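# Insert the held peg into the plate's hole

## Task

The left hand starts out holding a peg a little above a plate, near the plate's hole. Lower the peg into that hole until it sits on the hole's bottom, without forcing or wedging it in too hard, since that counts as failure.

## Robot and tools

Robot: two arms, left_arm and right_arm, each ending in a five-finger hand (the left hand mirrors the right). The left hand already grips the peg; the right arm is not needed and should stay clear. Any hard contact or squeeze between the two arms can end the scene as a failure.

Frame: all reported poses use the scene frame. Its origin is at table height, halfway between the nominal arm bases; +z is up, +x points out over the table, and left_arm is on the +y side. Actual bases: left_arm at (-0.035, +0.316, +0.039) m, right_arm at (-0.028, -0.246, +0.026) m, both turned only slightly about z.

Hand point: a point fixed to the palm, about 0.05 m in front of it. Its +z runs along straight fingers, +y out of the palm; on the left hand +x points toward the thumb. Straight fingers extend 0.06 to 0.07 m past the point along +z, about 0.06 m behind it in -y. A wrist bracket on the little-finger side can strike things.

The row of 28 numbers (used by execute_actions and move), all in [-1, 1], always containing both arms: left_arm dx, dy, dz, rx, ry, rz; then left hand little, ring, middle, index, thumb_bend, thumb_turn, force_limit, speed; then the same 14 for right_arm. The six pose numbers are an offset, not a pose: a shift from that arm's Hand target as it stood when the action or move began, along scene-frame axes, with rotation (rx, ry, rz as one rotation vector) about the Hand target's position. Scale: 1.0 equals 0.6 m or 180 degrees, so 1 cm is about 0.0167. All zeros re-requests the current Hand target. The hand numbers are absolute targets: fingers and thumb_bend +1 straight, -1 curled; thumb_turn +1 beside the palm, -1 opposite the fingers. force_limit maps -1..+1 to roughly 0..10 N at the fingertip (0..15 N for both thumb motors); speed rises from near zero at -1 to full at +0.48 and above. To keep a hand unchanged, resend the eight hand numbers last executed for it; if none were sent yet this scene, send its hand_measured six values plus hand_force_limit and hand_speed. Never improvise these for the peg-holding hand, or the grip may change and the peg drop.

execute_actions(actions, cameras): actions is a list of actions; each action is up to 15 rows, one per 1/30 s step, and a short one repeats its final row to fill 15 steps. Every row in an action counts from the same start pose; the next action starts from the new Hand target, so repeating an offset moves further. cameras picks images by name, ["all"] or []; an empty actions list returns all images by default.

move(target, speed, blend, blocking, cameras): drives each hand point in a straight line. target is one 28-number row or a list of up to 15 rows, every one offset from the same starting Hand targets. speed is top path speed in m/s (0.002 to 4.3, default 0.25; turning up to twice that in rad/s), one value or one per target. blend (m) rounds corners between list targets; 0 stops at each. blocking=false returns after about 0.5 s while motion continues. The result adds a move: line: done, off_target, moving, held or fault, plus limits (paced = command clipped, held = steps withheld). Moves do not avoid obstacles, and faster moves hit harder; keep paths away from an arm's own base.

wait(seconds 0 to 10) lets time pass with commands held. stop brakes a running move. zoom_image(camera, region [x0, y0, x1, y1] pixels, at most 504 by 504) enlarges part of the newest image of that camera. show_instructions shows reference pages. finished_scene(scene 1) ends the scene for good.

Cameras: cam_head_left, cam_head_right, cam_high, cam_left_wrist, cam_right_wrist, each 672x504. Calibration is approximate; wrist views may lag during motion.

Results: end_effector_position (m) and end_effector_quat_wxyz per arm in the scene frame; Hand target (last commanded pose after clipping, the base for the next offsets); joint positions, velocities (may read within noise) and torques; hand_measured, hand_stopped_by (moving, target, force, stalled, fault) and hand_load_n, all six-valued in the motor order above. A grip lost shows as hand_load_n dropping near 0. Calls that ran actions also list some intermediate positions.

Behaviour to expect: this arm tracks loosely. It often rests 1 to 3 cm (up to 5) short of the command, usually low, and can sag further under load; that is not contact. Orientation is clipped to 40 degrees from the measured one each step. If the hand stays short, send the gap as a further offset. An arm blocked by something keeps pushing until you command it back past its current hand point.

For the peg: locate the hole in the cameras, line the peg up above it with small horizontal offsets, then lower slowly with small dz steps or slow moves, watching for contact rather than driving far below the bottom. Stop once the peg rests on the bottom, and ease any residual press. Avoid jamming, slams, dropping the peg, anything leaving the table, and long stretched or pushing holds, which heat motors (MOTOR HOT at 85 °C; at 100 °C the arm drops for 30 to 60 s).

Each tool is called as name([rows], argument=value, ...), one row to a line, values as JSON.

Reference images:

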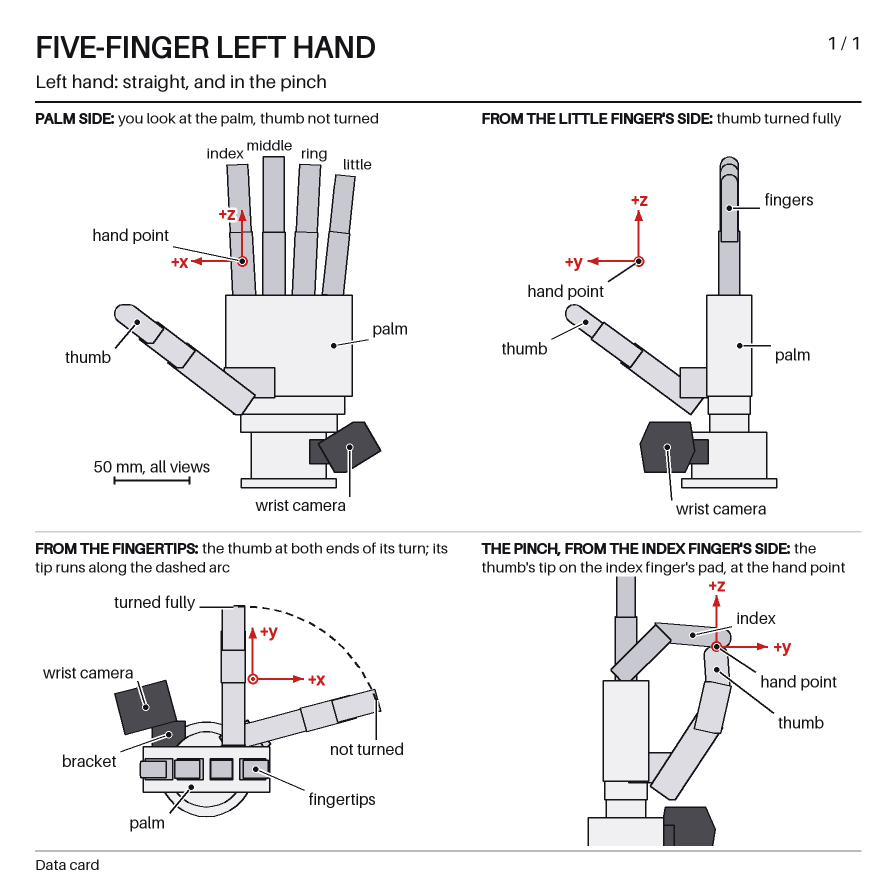

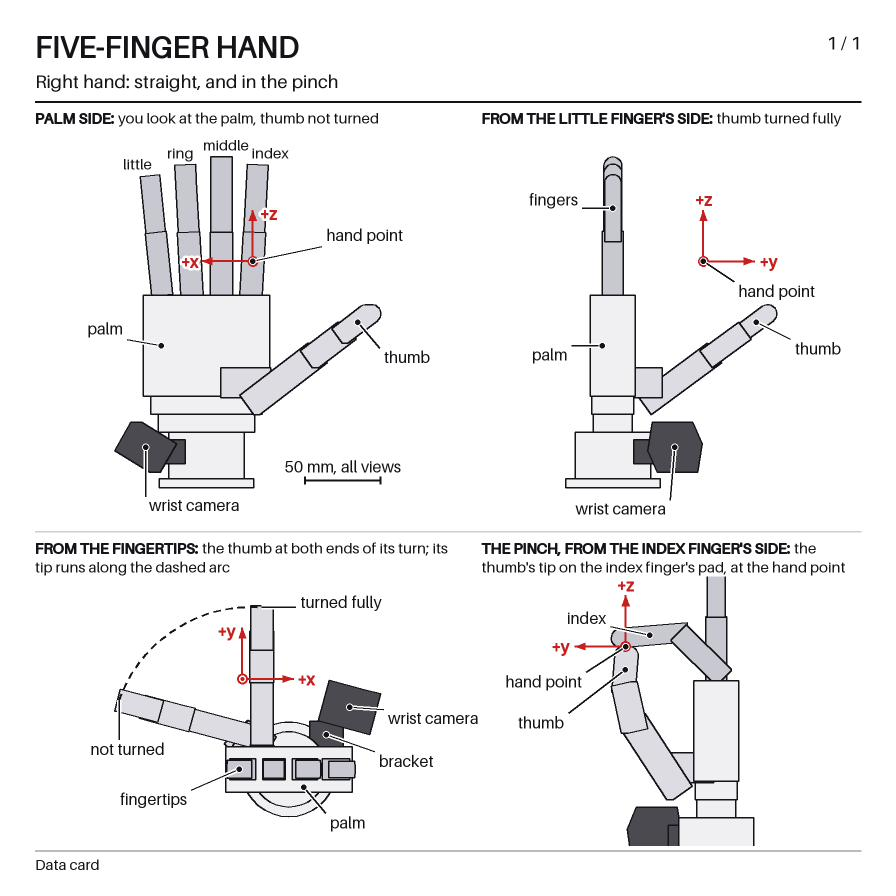

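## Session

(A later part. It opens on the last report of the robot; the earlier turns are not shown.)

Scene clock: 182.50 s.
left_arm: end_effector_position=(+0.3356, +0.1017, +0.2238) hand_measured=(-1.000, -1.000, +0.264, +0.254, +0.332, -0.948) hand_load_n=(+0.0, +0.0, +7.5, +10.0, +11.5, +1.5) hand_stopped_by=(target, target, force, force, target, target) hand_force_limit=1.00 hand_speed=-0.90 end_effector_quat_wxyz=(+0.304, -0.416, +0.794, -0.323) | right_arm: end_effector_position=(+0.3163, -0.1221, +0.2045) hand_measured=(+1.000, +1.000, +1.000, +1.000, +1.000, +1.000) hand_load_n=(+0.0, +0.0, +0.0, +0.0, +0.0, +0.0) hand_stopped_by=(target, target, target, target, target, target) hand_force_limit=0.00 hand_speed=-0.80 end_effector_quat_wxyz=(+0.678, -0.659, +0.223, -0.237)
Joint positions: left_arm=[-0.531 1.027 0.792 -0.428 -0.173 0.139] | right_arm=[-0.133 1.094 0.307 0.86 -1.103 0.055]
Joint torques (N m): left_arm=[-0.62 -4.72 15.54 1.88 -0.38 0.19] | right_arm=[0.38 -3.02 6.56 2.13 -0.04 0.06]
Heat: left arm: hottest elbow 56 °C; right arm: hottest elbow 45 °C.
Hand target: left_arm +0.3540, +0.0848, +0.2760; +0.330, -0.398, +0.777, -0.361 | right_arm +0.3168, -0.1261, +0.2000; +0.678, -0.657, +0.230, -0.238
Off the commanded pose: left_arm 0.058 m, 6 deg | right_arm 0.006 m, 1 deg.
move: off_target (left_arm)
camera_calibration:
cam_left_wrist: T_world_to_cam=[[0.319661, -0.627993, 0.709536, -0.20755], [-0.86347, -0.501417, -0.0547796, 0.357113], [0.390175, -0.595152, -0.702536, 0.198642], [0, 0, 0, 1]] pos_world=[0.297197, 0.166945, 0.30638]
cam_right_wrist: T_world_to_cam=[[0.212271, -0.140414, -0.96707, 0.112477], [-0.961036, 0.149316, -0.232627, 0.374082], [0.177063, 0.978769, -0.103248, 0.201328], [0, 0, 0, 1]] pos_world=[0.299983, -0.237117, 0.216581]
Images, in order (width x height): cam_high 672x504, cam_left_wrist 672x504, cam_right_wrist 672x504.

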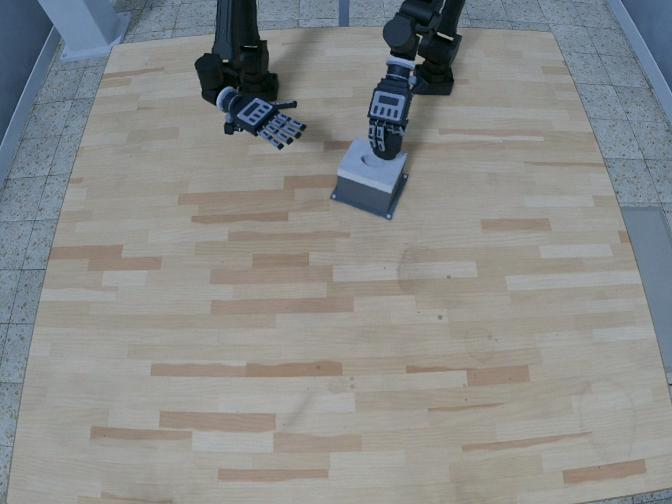

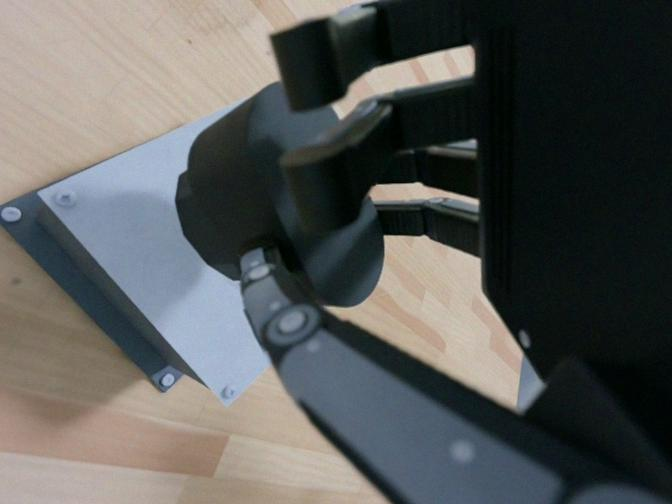

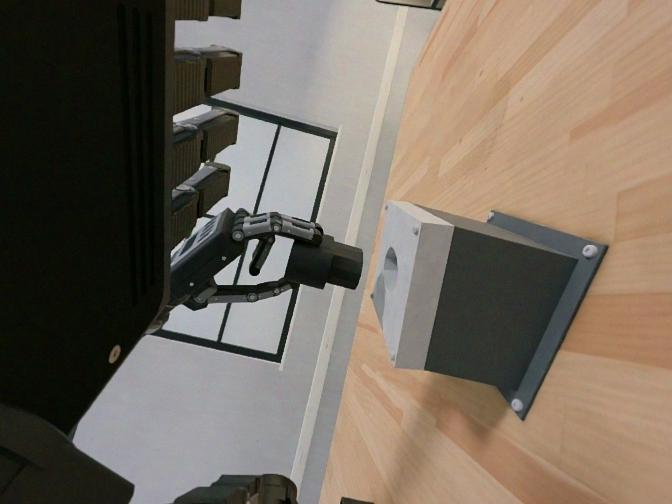

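move(target=[-0.0167,-0.039,-0.0167,-0.0127,-0.0395,0,-1,-1,0.264,0.254,0.326,-0.948,1.0,-0.9,0,0,0,0,0,0,1,1,1,1,1,1,0,-0.8], speed=0.1, cameras=["cam_high","cam_left_wrist","cam_right_wrist"])

zoom_image(camera="cam_right_wrist", region=[280, 200, 440, 360])

zoom_image(camera="cam_high", region=[335, 120, 415, 200])

Scene clock: 268.43 s.
left_arm: end_effector_position=(+0.3435, +0.0691, +0.2494) hand_measured=(-1.000, -1.000, +0.264, +0.254, +0.332, -0.948) hand_load_n=(+0.0, +0.0, +7.0, +10.0, +11.5, +1.5) hand_stopped_by=(target, target, force, force, target, target) hand_force_limit=1.00 hand_speed=-0.90 end_effector_quat_wxyz=(+0.359, -0.390, +0.758, -0.379) | right_arm: end_effector_position=(+0.3163, -0.1221, +0.2045) hand_measured=(+1.000, +1.000, +1.000, +1.000, +1.000, +1.000) hand_load_n=(+0.0, +0.0, +0.0, +0.0, +0.0, +0.0) hand_stopped_by=(target, target, target, target, target, target) hand_force_limit=0.00 hand_speed=-0.80 end_effector_quat_wxyz=(+0.678, -0.659, +0.223, -0.237)
Joint positions: left_arm=[-0.628 1.004 0.756 -0.244 -0.275 0.139] | right_arm=[-0.133 1.094 0.307 0.86 -1.103 0.055]
Joint torques (N m): left_arm=[-0.73 -4.48 9.63 3.03 -0.41 0.09] | right_arm=[-0.09 -2.84 6.5 1.99 0 0.07]
Heat: left arm: hottest elbow 59 °C; right arm: hottest elbow 41 °C.
Hand target: left_arm +0.3440, +0.0614, +0.2660; +0.369, -0.381, +0.747, -0.400 | right_arm +0.3168, -0.1261, +0.2000; +0.678, -0.657, +0.230, -0.238
Off the commanded pose: left_arm 0.018 m, 3 deg | right_arm 0.006 m, 1 deg.
move: off_target (left_arm)
camera_calibration:
cam_left_wrist: T_world_to_cam=[[0.183893, -0.593216, 0.783759, -0.223044], [-0.848428, -0.498419, -0.17818, 0.374435], [0.49634, -0.632197, -0.594957, 0.133449], [0, 0, 0, 1]] pos_world=[0.292461, 0.138678, 0.320926]
cam_right_wrist: T_world_to_cam=[[0.212271, -0.140414, -0.96707, 0.112477], [-0.961036, 0.149316, -0.232627, 0.374082], [0.177063, 0.978769, -0.103248, 0.201328], [0, 0, 0, 1]] pos_world=[0.299983, -0.237117, 0.216581]
Images, in order (width x height): cam_high 672x504, cam_left_wrist 672x504, cam_right_wrist 672x504.

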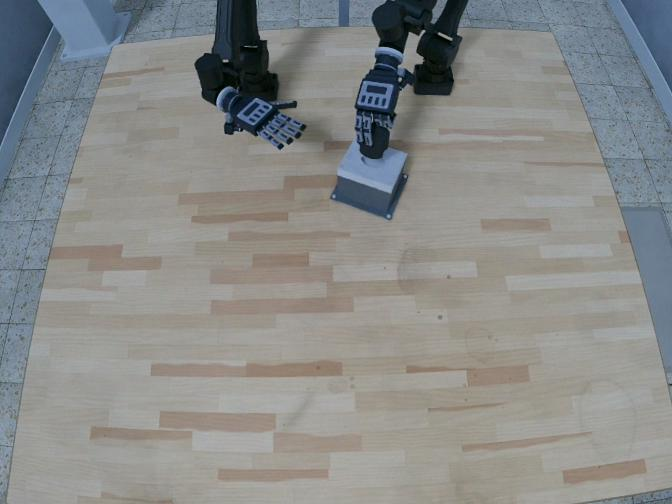

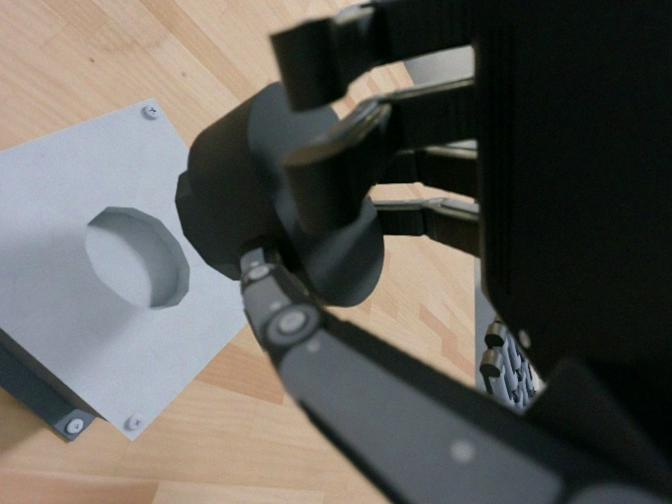

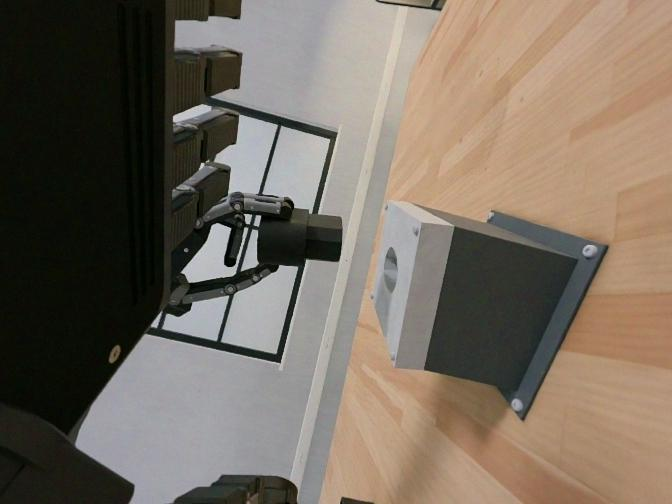

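Scaled by 3.150 from the camera's 672x504 image, which has a finer 960x720 frame.

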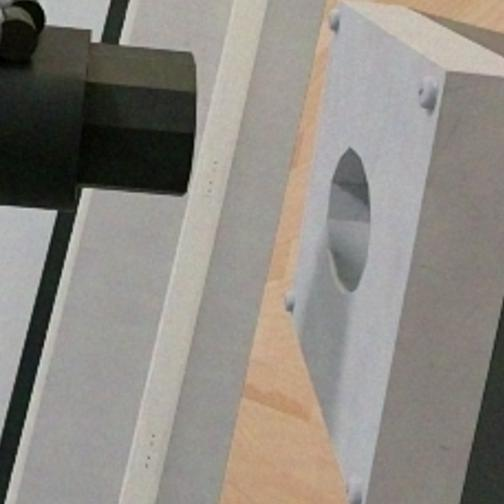

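Scaled by 6.300 from the camera's 672x504 image, which has a finer 960x720 frame.

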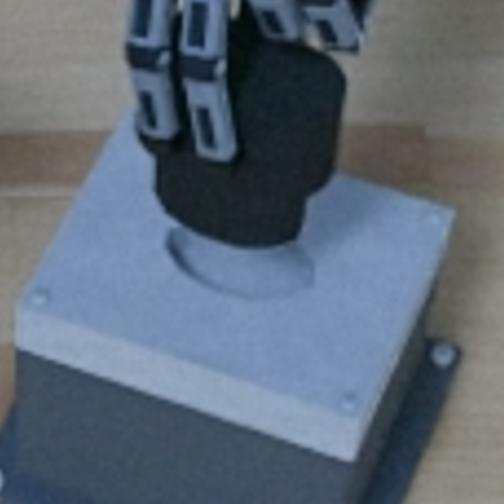

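zoom_image(camera="cam_left_wrist", region=[60, 140, 260, 340])

zoom_image(camera="cam_left_wrist", region=[80, 200, 200, 320])

zoom_image(camera="cam_right_wrist", region=[250, 190, 350, 290])

Scaled by 2.520 from the camera's 672x504 image, which has a finer 960x720 frame.

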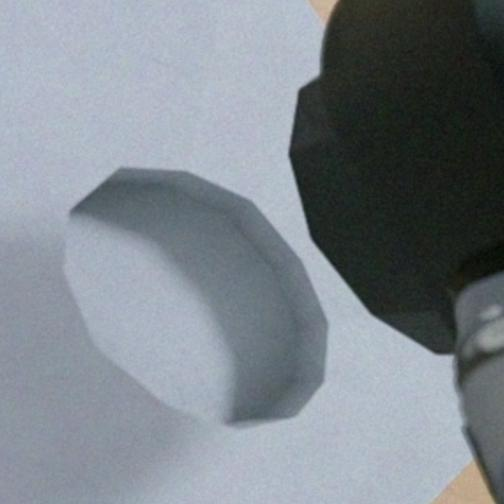

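Scaled by 4.200 from the camera's 672x504 image, which has a finer 960x720 frame.

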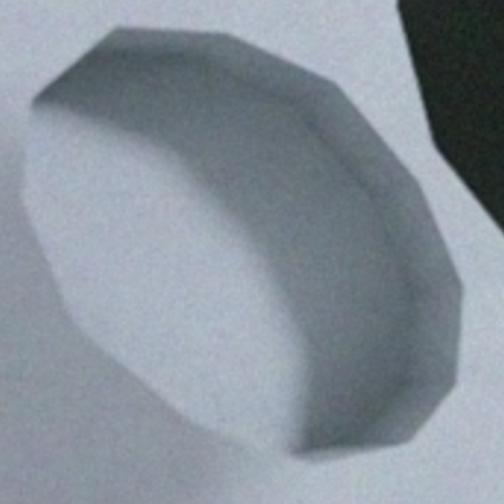

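Scaled by 5.040 from the camera's 672x504 image, which has a finer 960x720 frame.

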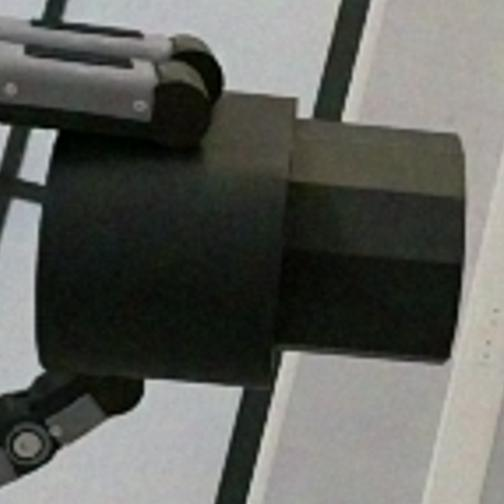

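move(target=[-0.026,0.0203,-0.046,-0.0118,0.0118,0.0251,-1,-1,0.264,0.254,0.326,-0.948,1.0,-0.9,0,0,0,0,0,0,1,1,1,1,1,1,0,-0.8], speed=0.08, cameras=["cam_high","cam_left_wrist","cam_right_wrist"])

zoom_image(camera="cam_right_wrist", region=[280, 210, 400, 330])

zoom_image(camera="cam_high", region=[335, 120, 415, 200])

zoom_image(camera="cam_left_wrist", region=[120, 130, 280, 290])

Scene clock: 308.10 s.
left_arm: end_effector_position=(+0.3280, +0.0829, +0.2212) hand_measured=(-1.000, -1.000, +0.264, +0.254, +0.332, -0.948) hand_load_n=(+0.0, +0.0, +7.0, +10.0, +11.5, +1.5) hand_stopped_by=(target, target, force, force, target, target) hand_force_limit=1.00 hand_speed=-0.90 end_effector_quat_wxyz=(+0.358, -0.425, +0.746, -0.365) | right_arm: end_effector_position=(+0.3163, -0.1221, +0.2045) hand_measured=(+1.000, +1.000, +1.000, +1.000, +1.000, +1.000) hand_load_n=(+0.0, +0.0, +0.0, +0.0, -0.5, -0.5) hand_stopped_by=(target, target, target, target, target, target) hand_force_limit=0.00 hand_speed=-0.80 end_effector_quat_wxyz=(+0.678, -0.659, +0.223, -0.237)
Joint positions: left_arm=[-0.64 0.978 0.679 -0.23 -0.334 0.069] | right_arm=[-0.133 1.094 0.307 0.86 -1.103 0.055]
Joint torques (N m): left_arm=[-0.79 -4.31 9.42 3.02 -0.45 -0.08] | right_arm=[0.26 -3.14 6.5 2.06 -0.01 0.09]
Heat: left arm: hottest elbow 54 °C; right arm: hottest elbow 41 °C.
Hand target: left_arm +0.3284, +0.0736, +0.2384; +0.364, -0.424, +0.731, -0.392 | right_arm +0.3168, -0.1261, +0.2000; +0.678, -0.657, +0.230, -0.238
Off the commanded pose: left_arm 0.020 m, 4 deg | right_arm 0.006 m, 1 deg.
move: off_target (left_arm)
camera_calibration:
cam_left_wrist: T_world_to_cam=[[0.249175, -0.566574, 0.785434, -0.213892], [-0.815571, -0.560116, -0.145305, 0.350251], [0.52226, -0.604371, -0.601648, 0.123819], [0, 0, 0, 1]] pos_world=[0.274285, 0.149829, 0.293387]
cam_right_wrist: T_world_to_cam=[[0.212271, -0.140414, -0.96707, 0.112477], [-0.961036, 0.149316, -0.232627, 0.374082], [0.177063, 0.978769, -0.103248, 0.201328], [0, 0, 0, 1]] pos_world=[0.299983, -0.237117, 0.216581]
Images, in order (width x height): cam_high 672x504, cam_left_wrist 672x504, cam_right_wrist 672x504.

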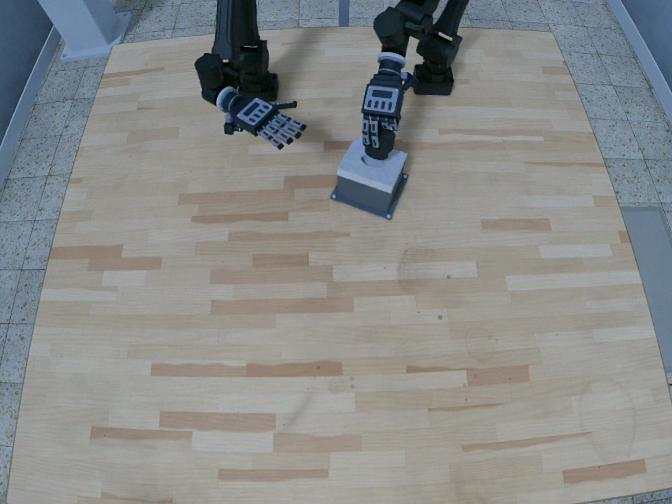

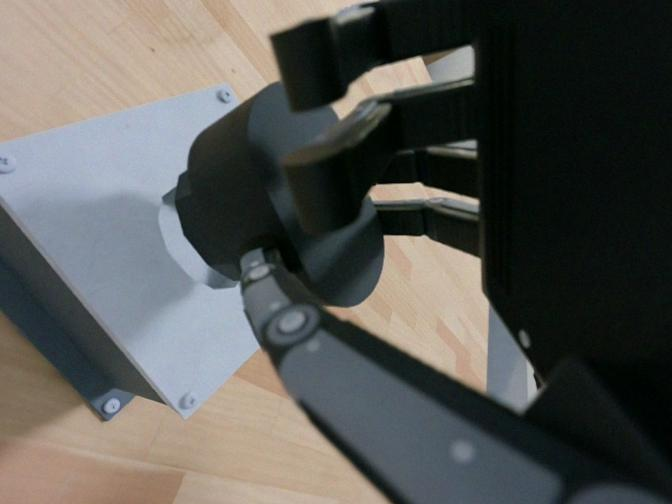

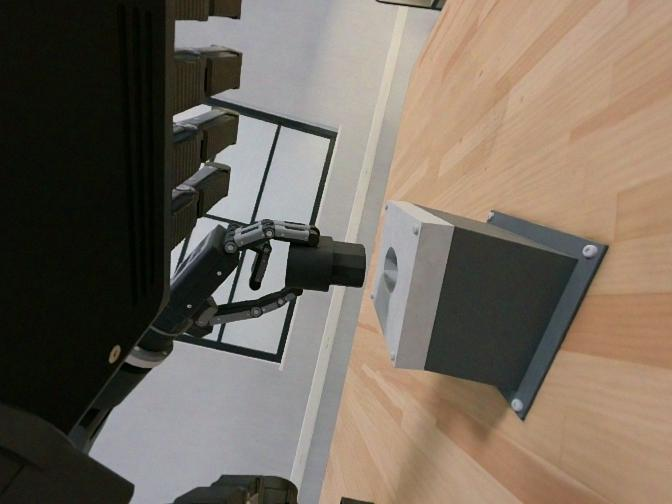

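Scaled by 4.200 from the camera's 672x504 image, which has a finer 960x720 frame.

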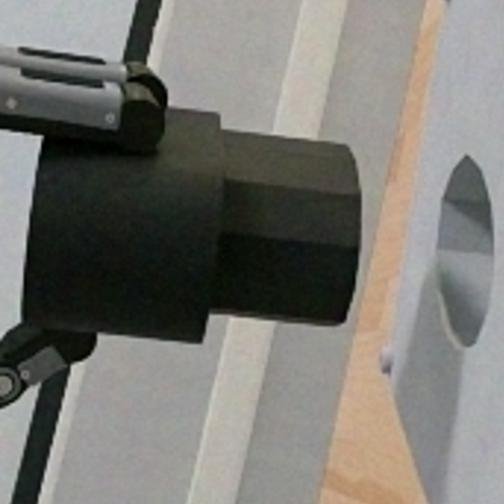

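Scaled by 6.300 from the camera's 672x504 image, which has a finer 960x720 frame.

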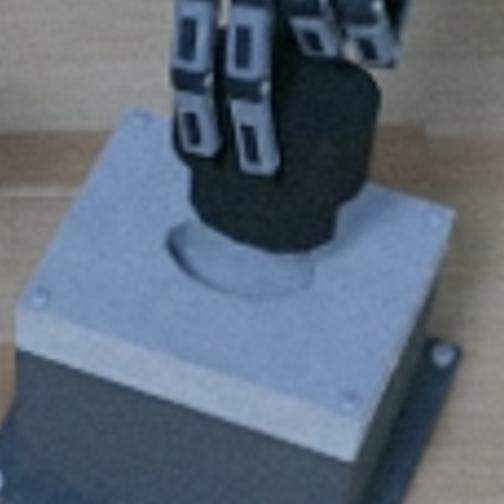

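Scaled by 3.150 from the camera's 672x504 image, which has a finer 960x720 frame.

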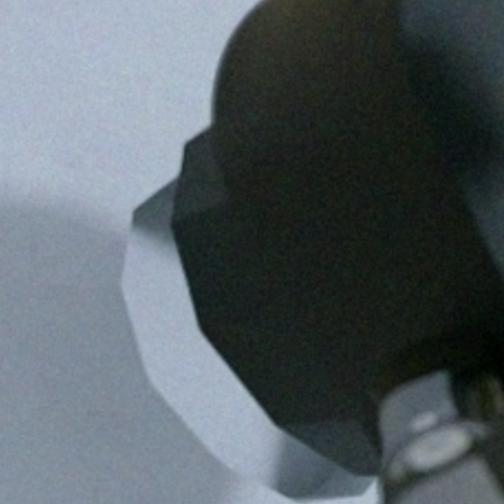

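move(target=[-0.0028,-0.0097,-0.0248,0,0,0,-1,-1,0.264,0.254,0.326,-0.948,1.0,-0.9,0,0,0,0,0,0,1,1,1,1,1,1,0,-0.8], speed=0.05, cameras=["cam_high","cam_left_wrist","cam_right_wrist"])

zoom_image(camera="cam_right_wrist", region=[290, 210, 410, 330])

zoom_image(camera="cam_high", region=[335, 120, 415, 200])

zoom_image(camera="cam_left_wrist", region=[130, 140, 270, 300])

Scene clock: 331.20 s.
left_arm: end_effector_position=(+0.3253, +0.0777, +0.2161) hand_measured=(-1.000, -1.000, +0.264, +0.254, +0.332, -0.948) hand_load_n=(+0.0, +0.0, +7.0, +9.5, +11.5, +1.5) hand_stopped_by=(target, target, force, force, target, target) hand_force_limit=1.00 hand_speed=-0.90 end_effector_quat_wxyz=(+0.362, -0.424, +0.740, -0.375) | right_arm: end_effector_position=(+0.3163, -0.1221, +0.2045) hand_measured=(+1.000, +1.000, +1.000, +1.000, +1.000, +1.000) hand_load_n=(+0.0, +0.0, +0.0, +0.0, +0.0, -0.5) hand_stopped_by=(target, target, target, target, target, target) hand_force_limit=0.00 hand_speed=-0.80 end_effector_quat_wxyz=(+0.678, -0.659, +0.223, -0.237)
Joint positions: left_arm=[-0.66 0.978 0.653 -0.183 -0.352 0.059] | right_arm=[-0.133 1.094 0.307 0.86 -1.103 0.055]
Joint torques (N m): left_arm=[-0.62 -2.49 9.35 3.03 -0.45 -0.09] | right_arm=[0.03 -3.02 6.57 2.21 -0.03 0.06]
Heat: left arm: hottest elbow 51 °C; right arm: hottest elbow 41 °C.
Hand target: left_arm +0.3267, +0.0677, +0.2236; +0.364, -0.424, +0.731, -0.392 | right_arm +0.3168, -0.1261, +0.2000; +0.678, -0.657, +0.230, -0.238
Off the commanded pose: left_arm 0.012 m, 2 deg | right_arm 0.006 m, 1 deg.
move: off_target (left_arm)
camera_calibration:
cam_left_wrist: T_world_to_cam=[[0.234205, -0.555519, 0.797838, -0.210869], [-0.81274, -0.562212, -0.152877, 0.345193], [0.533481, -0.61263, -0.583166, 0.111916], [0, 0, 0, 1]] pos_world=[0.270234, 0.145493, 0.286277]
cam_right_wrist: T_world_to_cam=[[0.212271, -0.140414, -0.96707, 0.112477], [-0.961036, 0.149316, -0.232627, 0.374082], [0.177063, 0.978769, -0.103248, 0.201328], [0, 0, 0, 1]] pos_world=[0.299983, -0.237117, 0.216581]
Images, in order (width x height): cam_high 672x504, cam_left_wrist 672x504, cam_right_wrist 672x504.

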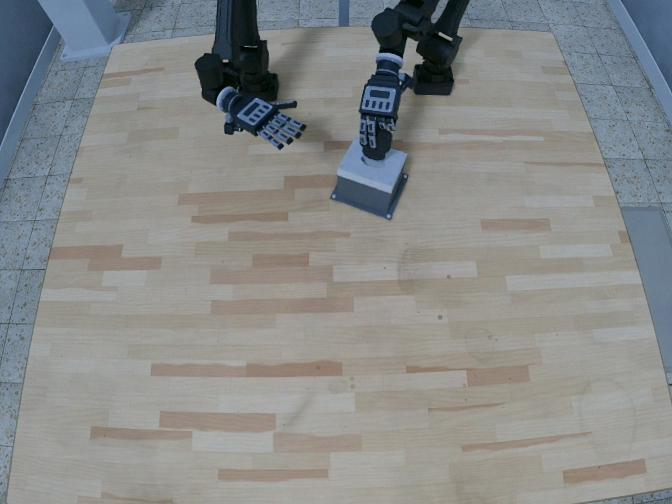

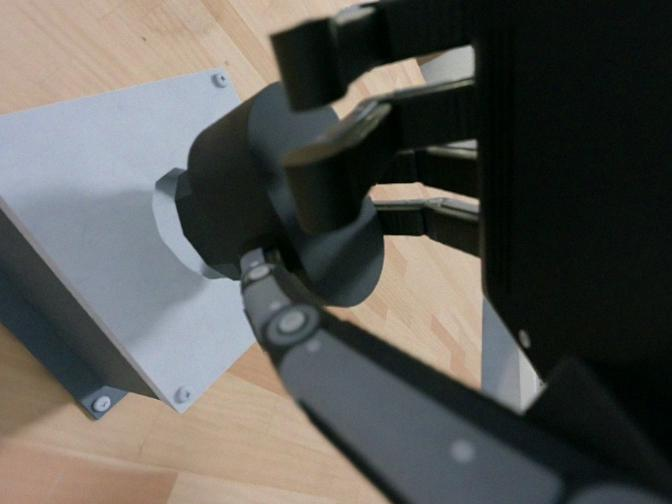

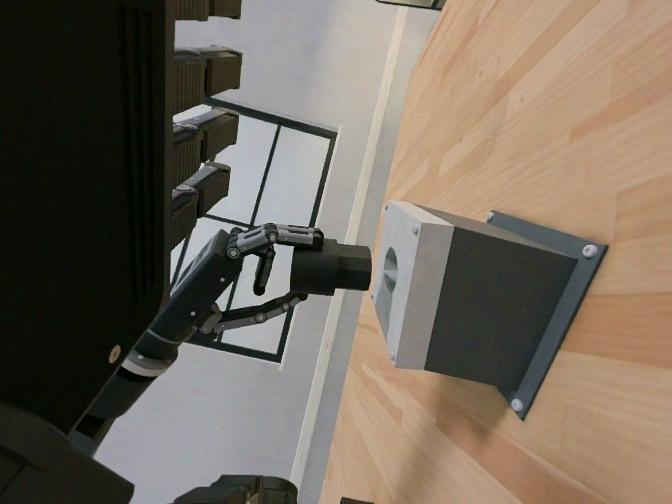

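Scaled by 4.200 from the camera's 672x504 image, which has a finer 960x720 frame.

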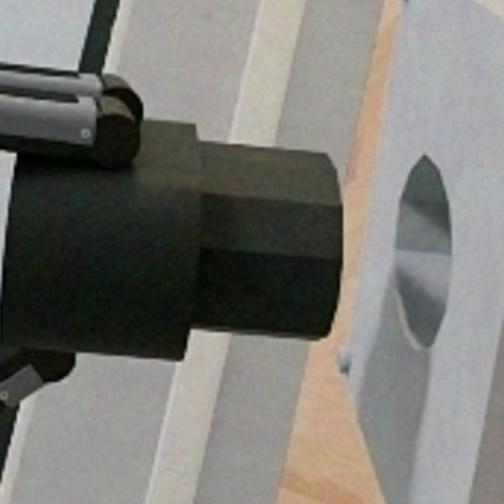

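Scaled by 6.300 from the camera's 672x504 image, which has a finer 960x720 frame.

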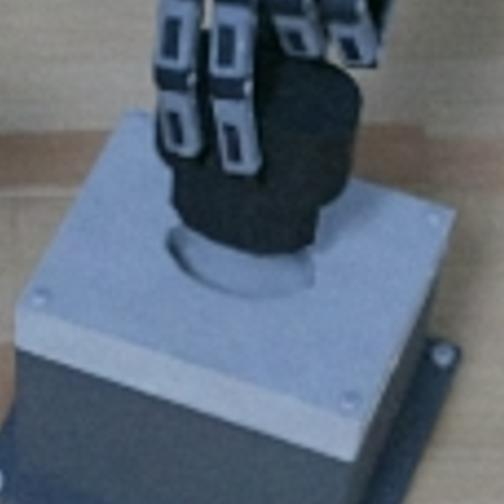

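Scaled by 3.150 from the camera's 672x504 image, which has a finer 960x720 frame.

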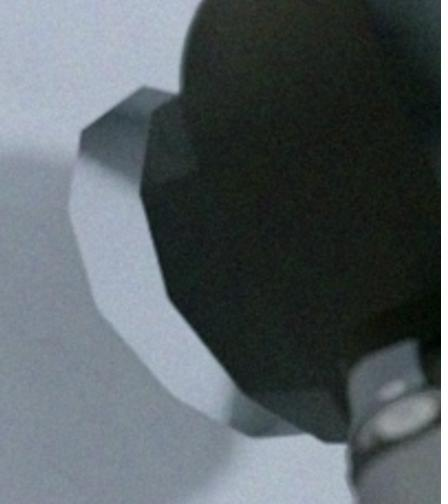

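move(target=[0.0018,0.0012,-0.0167,0,0,0,-1,-1,0.264,0.254,0.326,-0.948,1.0,-0.9,0,0,0,0,0,0,1,1,1,1,1,1,0,-0.8], speed=0.05, cameras=["cam_high","cam_left_wrist","cam_right_wrist"])

zoom_image(camera="cam_right_wrist", region=[290, 210, 410, 330])

zoom_image(camera="cam_high", region=[335, 120, 415, 200])

zoom_image(camera="cam_left_wrist", region=[130, 140, 270, 300])

Scene clock: 347.07 s.
left_arm: end_effector_position=(+0.3254, +0.0775, +0.2070) hand_measured=(-1.000, -1.000, +0.264, +0.254, +0.332, -0.948) hand_load_n=(+0.0, +0.0, +7.0, +10.0, +11.5, +1.5) hand_stopped_by=(target, target, force, force, target, target) hand_force_limit=1.00 hand_speed=-0.90 end_effector_quat_wxyz=(+0.363, -0.424, +0.740, -0.376) | right_arm: end_effector_position=(+0.3163, -0.1221, +0.2045) hand_measured=(+1.000, +1.000, +1.000, +1.000, +1.000, +1.000) hand_load_n=(+0.0, +0.0, +0.0, +0.0, +0.0, +0.0) hand_stopped_by=(target, target, target, target, target, target) hand_force_limit=0.00 hand_speed=-0.80 end_effector_quat_wxyz=(+0.678, -0.659, +0.223, -0.237)
Joint positions: left_arm=[-0.66 0.988 0.632 -0.149 -0.352 0.058] | right_arm=[-0.133 1.094 0.307 0.86 -1.103 0.055]
Joint torques (N m): left_arm=[-0.5 -2.26 9.31 3.1 -0.33 -0.07] | right_arm=[0.26 -2.78 6.5 2.13 -0.04 0.06]
Heat: left arm: hottest elbow 49 °C; right arm: hottest elbow 41 °C.
Hand target: left_arm +0.3278, +0.0684, +0.2135; +0.364, -0.424, +0.731, -0.392 | right_arm +0.3168, -0.1261, +0.2000; +0.678, -0.657, +0.230, -0.238
Off the commanded pose: left_arm 0.011 m, 2 deg | right_arm 0.006 m, 1 deg.
move: off_target (left_arm)
camera_calibration:
cam_left_wrist: T_world_to_cam=[[0.232477, -0.553676, 0.799623, -0.203656], [-0.812259, -0.562737, -0.1535, 0.343798], [0.534967, -0.613816, -0.580551, 0.105535], [0, 0, 0, 1]] pos_world=[0.27014, 0.145488, 0.27689]
cam_right_wrist: T_world_to_cam=[[0.212271, -0.140414, -0.96707, 0.112477], [-0.961036, 0.149316, -0.232627, 0.374082], [0.177063, 0.978769, -0.103248, 0.201328], [0, 0, 0, 1]] pos_world=[0.299983, -0.237117, 0.216581]
Images, in order (width x height): cam_high 672x504, cam_left_wrist 672x504, cam_right_wrist 672x504.

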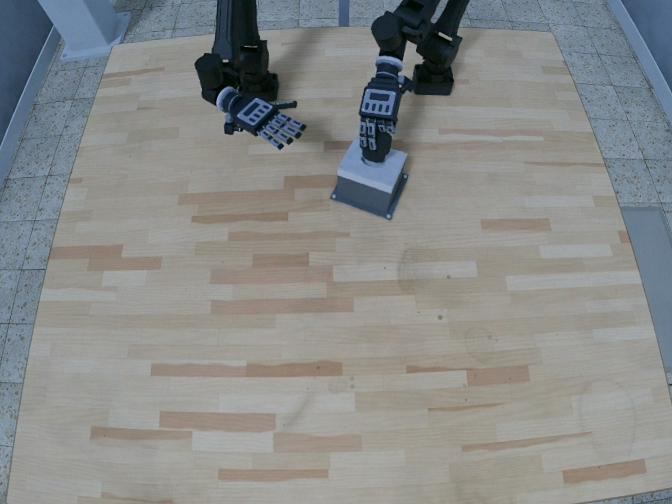

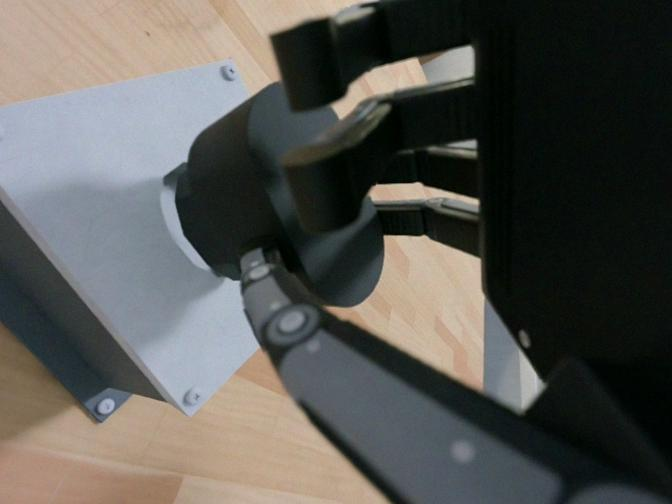

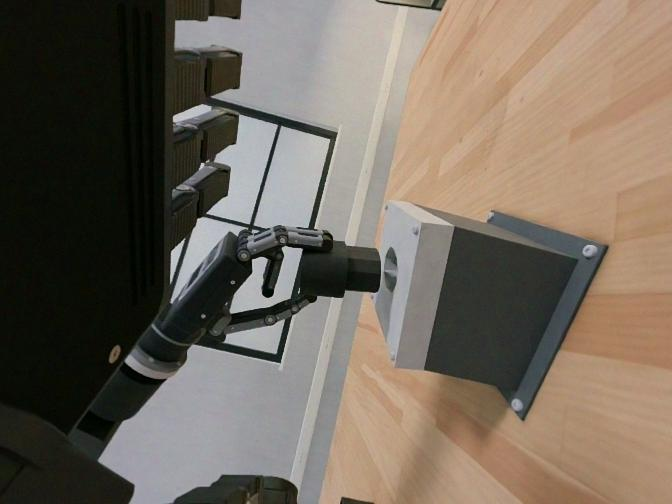

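Scaled by 4.200 from the camera's 672x504 image, which has a finer 960x720 frame.

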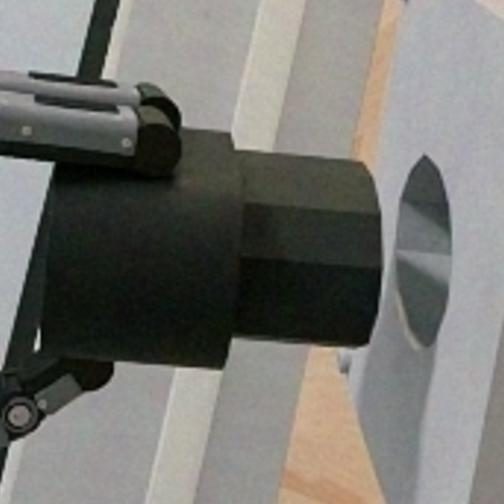

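Scaled by 6.300 from the camera's 672x504 image, which has a finer 960x720 frame.

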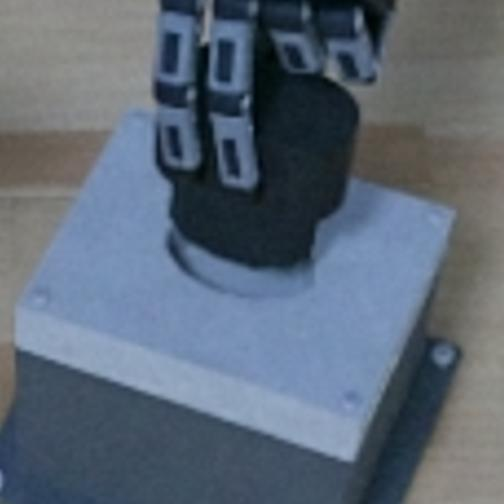

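Scaled by 3.150 from the camera's 672x504 image, which has a finer 960x720 frame.

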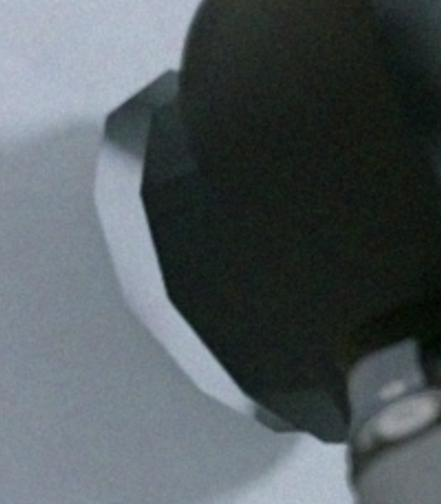

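move(target=[0.0033,0.0005,-0.0148,0,0,0,-1,-1,0.264,0.254,0.326,-0.948,1.0,-0.9,0,0,0,0,0,0,1,1,1,1,1,1,0,-0.8], speed=0.05, cameras=["cam_high","cam_left_wrist","cam_right_wrist"])

zoom_image(camera="cam_right_wrist", region=[290, 210, 410, 330])

zoom_image(camera="cam_high", region=[335, 120, 415, 200])

zoom_image(camera="cam_left_wrist", region=[140, 150, 260, 290])

Scene clock: 360.50 s.
left_arm: end_effector_position=(+0.3266, +0.0766, +0.1982) hand_measured=(-1.000, -1.000, +0.264, +0.254, +0.332, -0.948) hand_load_n=(+0.0, +0.0, +7.0, +9.5, +11.5, +1.5) hand_stopped_by=(target, target, force, force, target, target) hand_force_limit=1.00 hand_speed=-0.90 end_effector_quat_wxyz=(+0.363, -0.424, +0.739, -0.376) | right_arm: end_effector_position=(+0.3163, -0.1221, +0.2045) hand_measured=(+1.000, +1.000, +1.000, +1.000, +1.000, +1.000) hand_load_n=(+0.0, +0.0, +0.0, +0.0, +0.0, -0.5) hand_stopped_by=(target, target, target, target, target, target) hand_force_limit=0.00 hand_speed=-0.80 end_effector_quat_wxyz=(+0.678, -0.659, +0.223, -0.237)
Joint positions: left_arm=[-0.66 1.004 0.616 -0.116 -0.352 0.058] | right_arm=[-0.133 1.094 0.307 0.86 -1.103 0.055]
Joint torques (N m): left_arm=[-0.15 -2.26 9.2 3.04 -0.18 -0.05] | right_arm=[0.62 -2.78 6.56 1.92 0.02 0.08]
Heat: left arm: hottest elbow 48 °C; right arm: hottest elbow 41 °C.
Hand target: left_arm +0.3297, +0.0687, +0.2045; +0.363, -0.424, +0.731, -0.392 | right_arm +0.3168, -0.1261, +0.2000; +0.678, -0.657, +0.230, -0.238
Off the commanded pose: left_arm 0.011 m, 2 deg | right_arm 0.006 m, 1 deg.
move: off_target (left_arm)
camera_calibration:
cam_left_wrist: T_world_to_cam=[[0.231985, -0.553311, 0.800019, -0.197345], [-0.812201, -0.562765, -0.153703, 0.342943], [0.535268, -0.614119, -0.579953, 0.0989761], [0, 0, 0, 1]] pos_world=[0.271342, 0.144586, 0.267993]
cam_right_wrist: T_world_to_cam=[[0.212271, -0.140414, -0.96707, 0.112477], [-0.961036, 0.149316, -0.232627, 0.374082], [0.177063, 0.978769, -0.103248, 0.201328], [0, 0, 0, 1]] pos_world=[0.299983, -0.237117, 0.216581]
Images, in order (width x height): cam_high 672x504, cam_left_wrist 672x504, cam_right_wrist 672x504.

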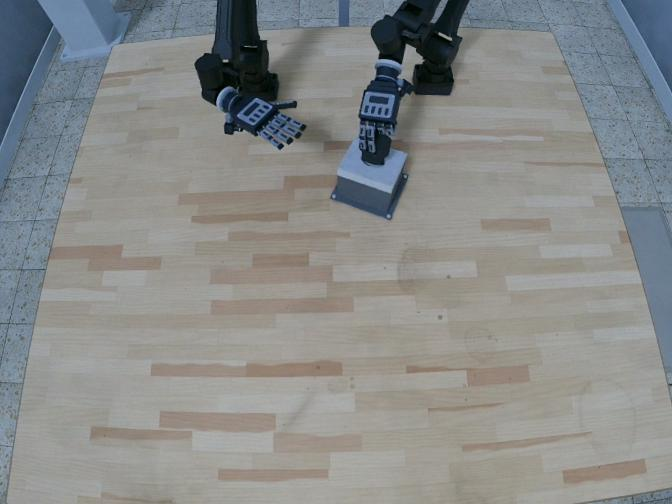

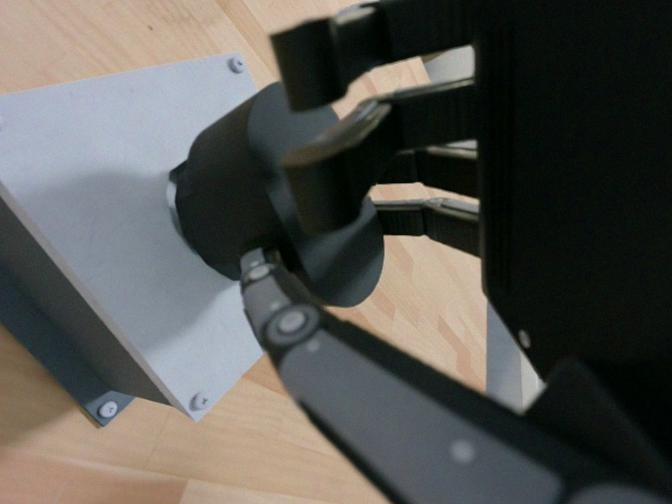

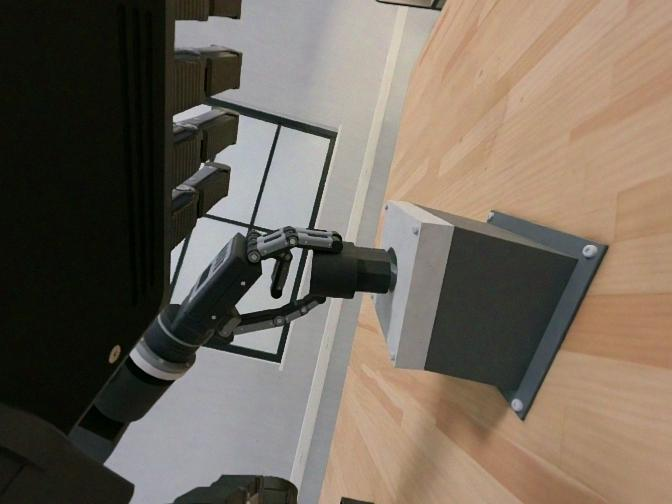

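Scaled by 4.200 from the camera's 672x504 image, which has a finer 960x720 frame.

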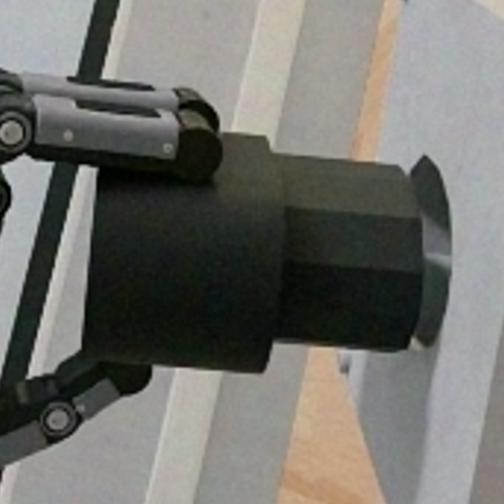

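Scaled by 6.300 from the camera's 672x504 image, which has a finer 960x720 frame.

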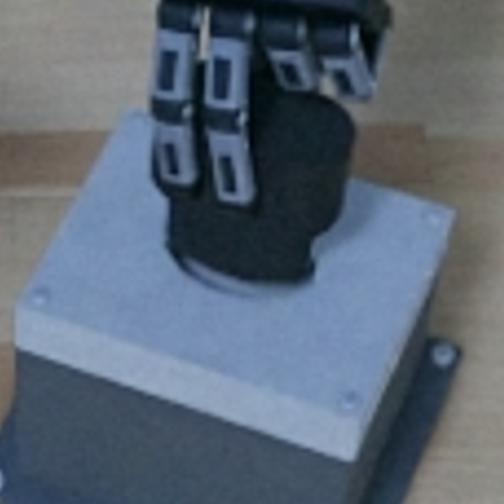

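Scaled by 3.600 from the camera's 672x504 image, which has a finer 960x720 frame.

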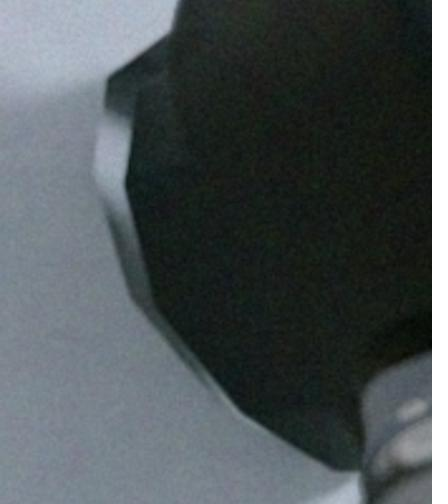

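zoom_image(camera="cam_right_wrist", region=[370, 235, 410, 305])

zoom_image(camera="cam_high", region=[355, 145, 395, 175])

zoom_image(camera="cam_left_wrist", region=[155, 155, 215, 215])

zoom_image(camera="cam_left_wrist", region=[165, 215, 245, 295])

Scaled by 7.200 from the camera's 672x504 image, which has a finer 960x720 frame.

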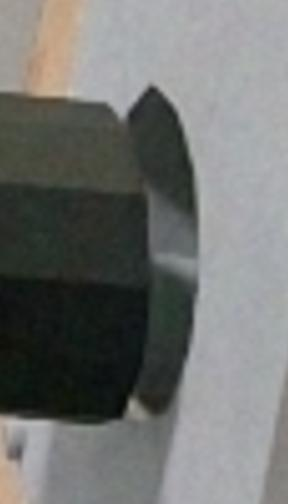

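Scaled by 12.600 from the camera's 672x504 image, which has a finer 960x720 frame.

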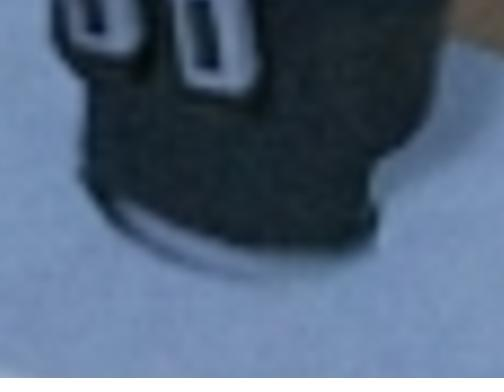

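Scaled by 8.400 from the camera's 672x504 image, which has a finer 960x720 frame.

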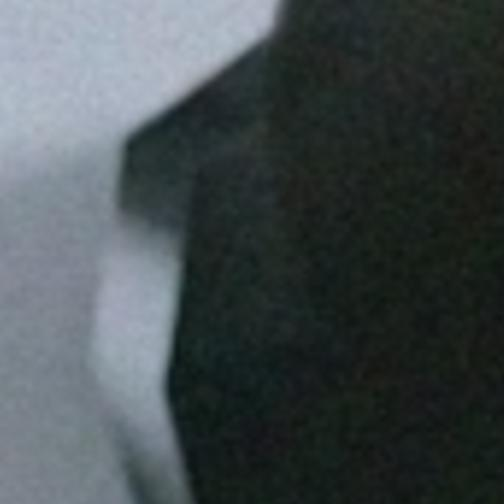

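Scaled by 6.300 from the camera's 672x504 image, which has a finer 960x720 frame.

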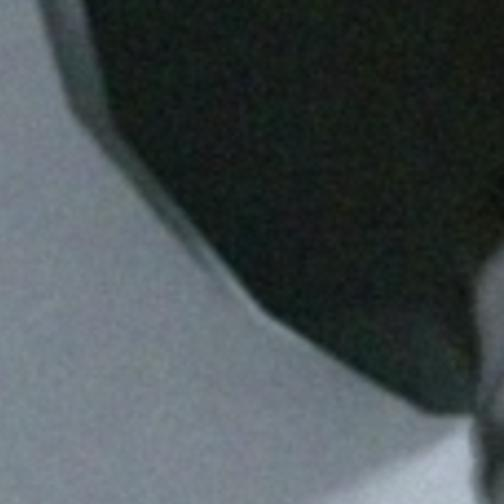

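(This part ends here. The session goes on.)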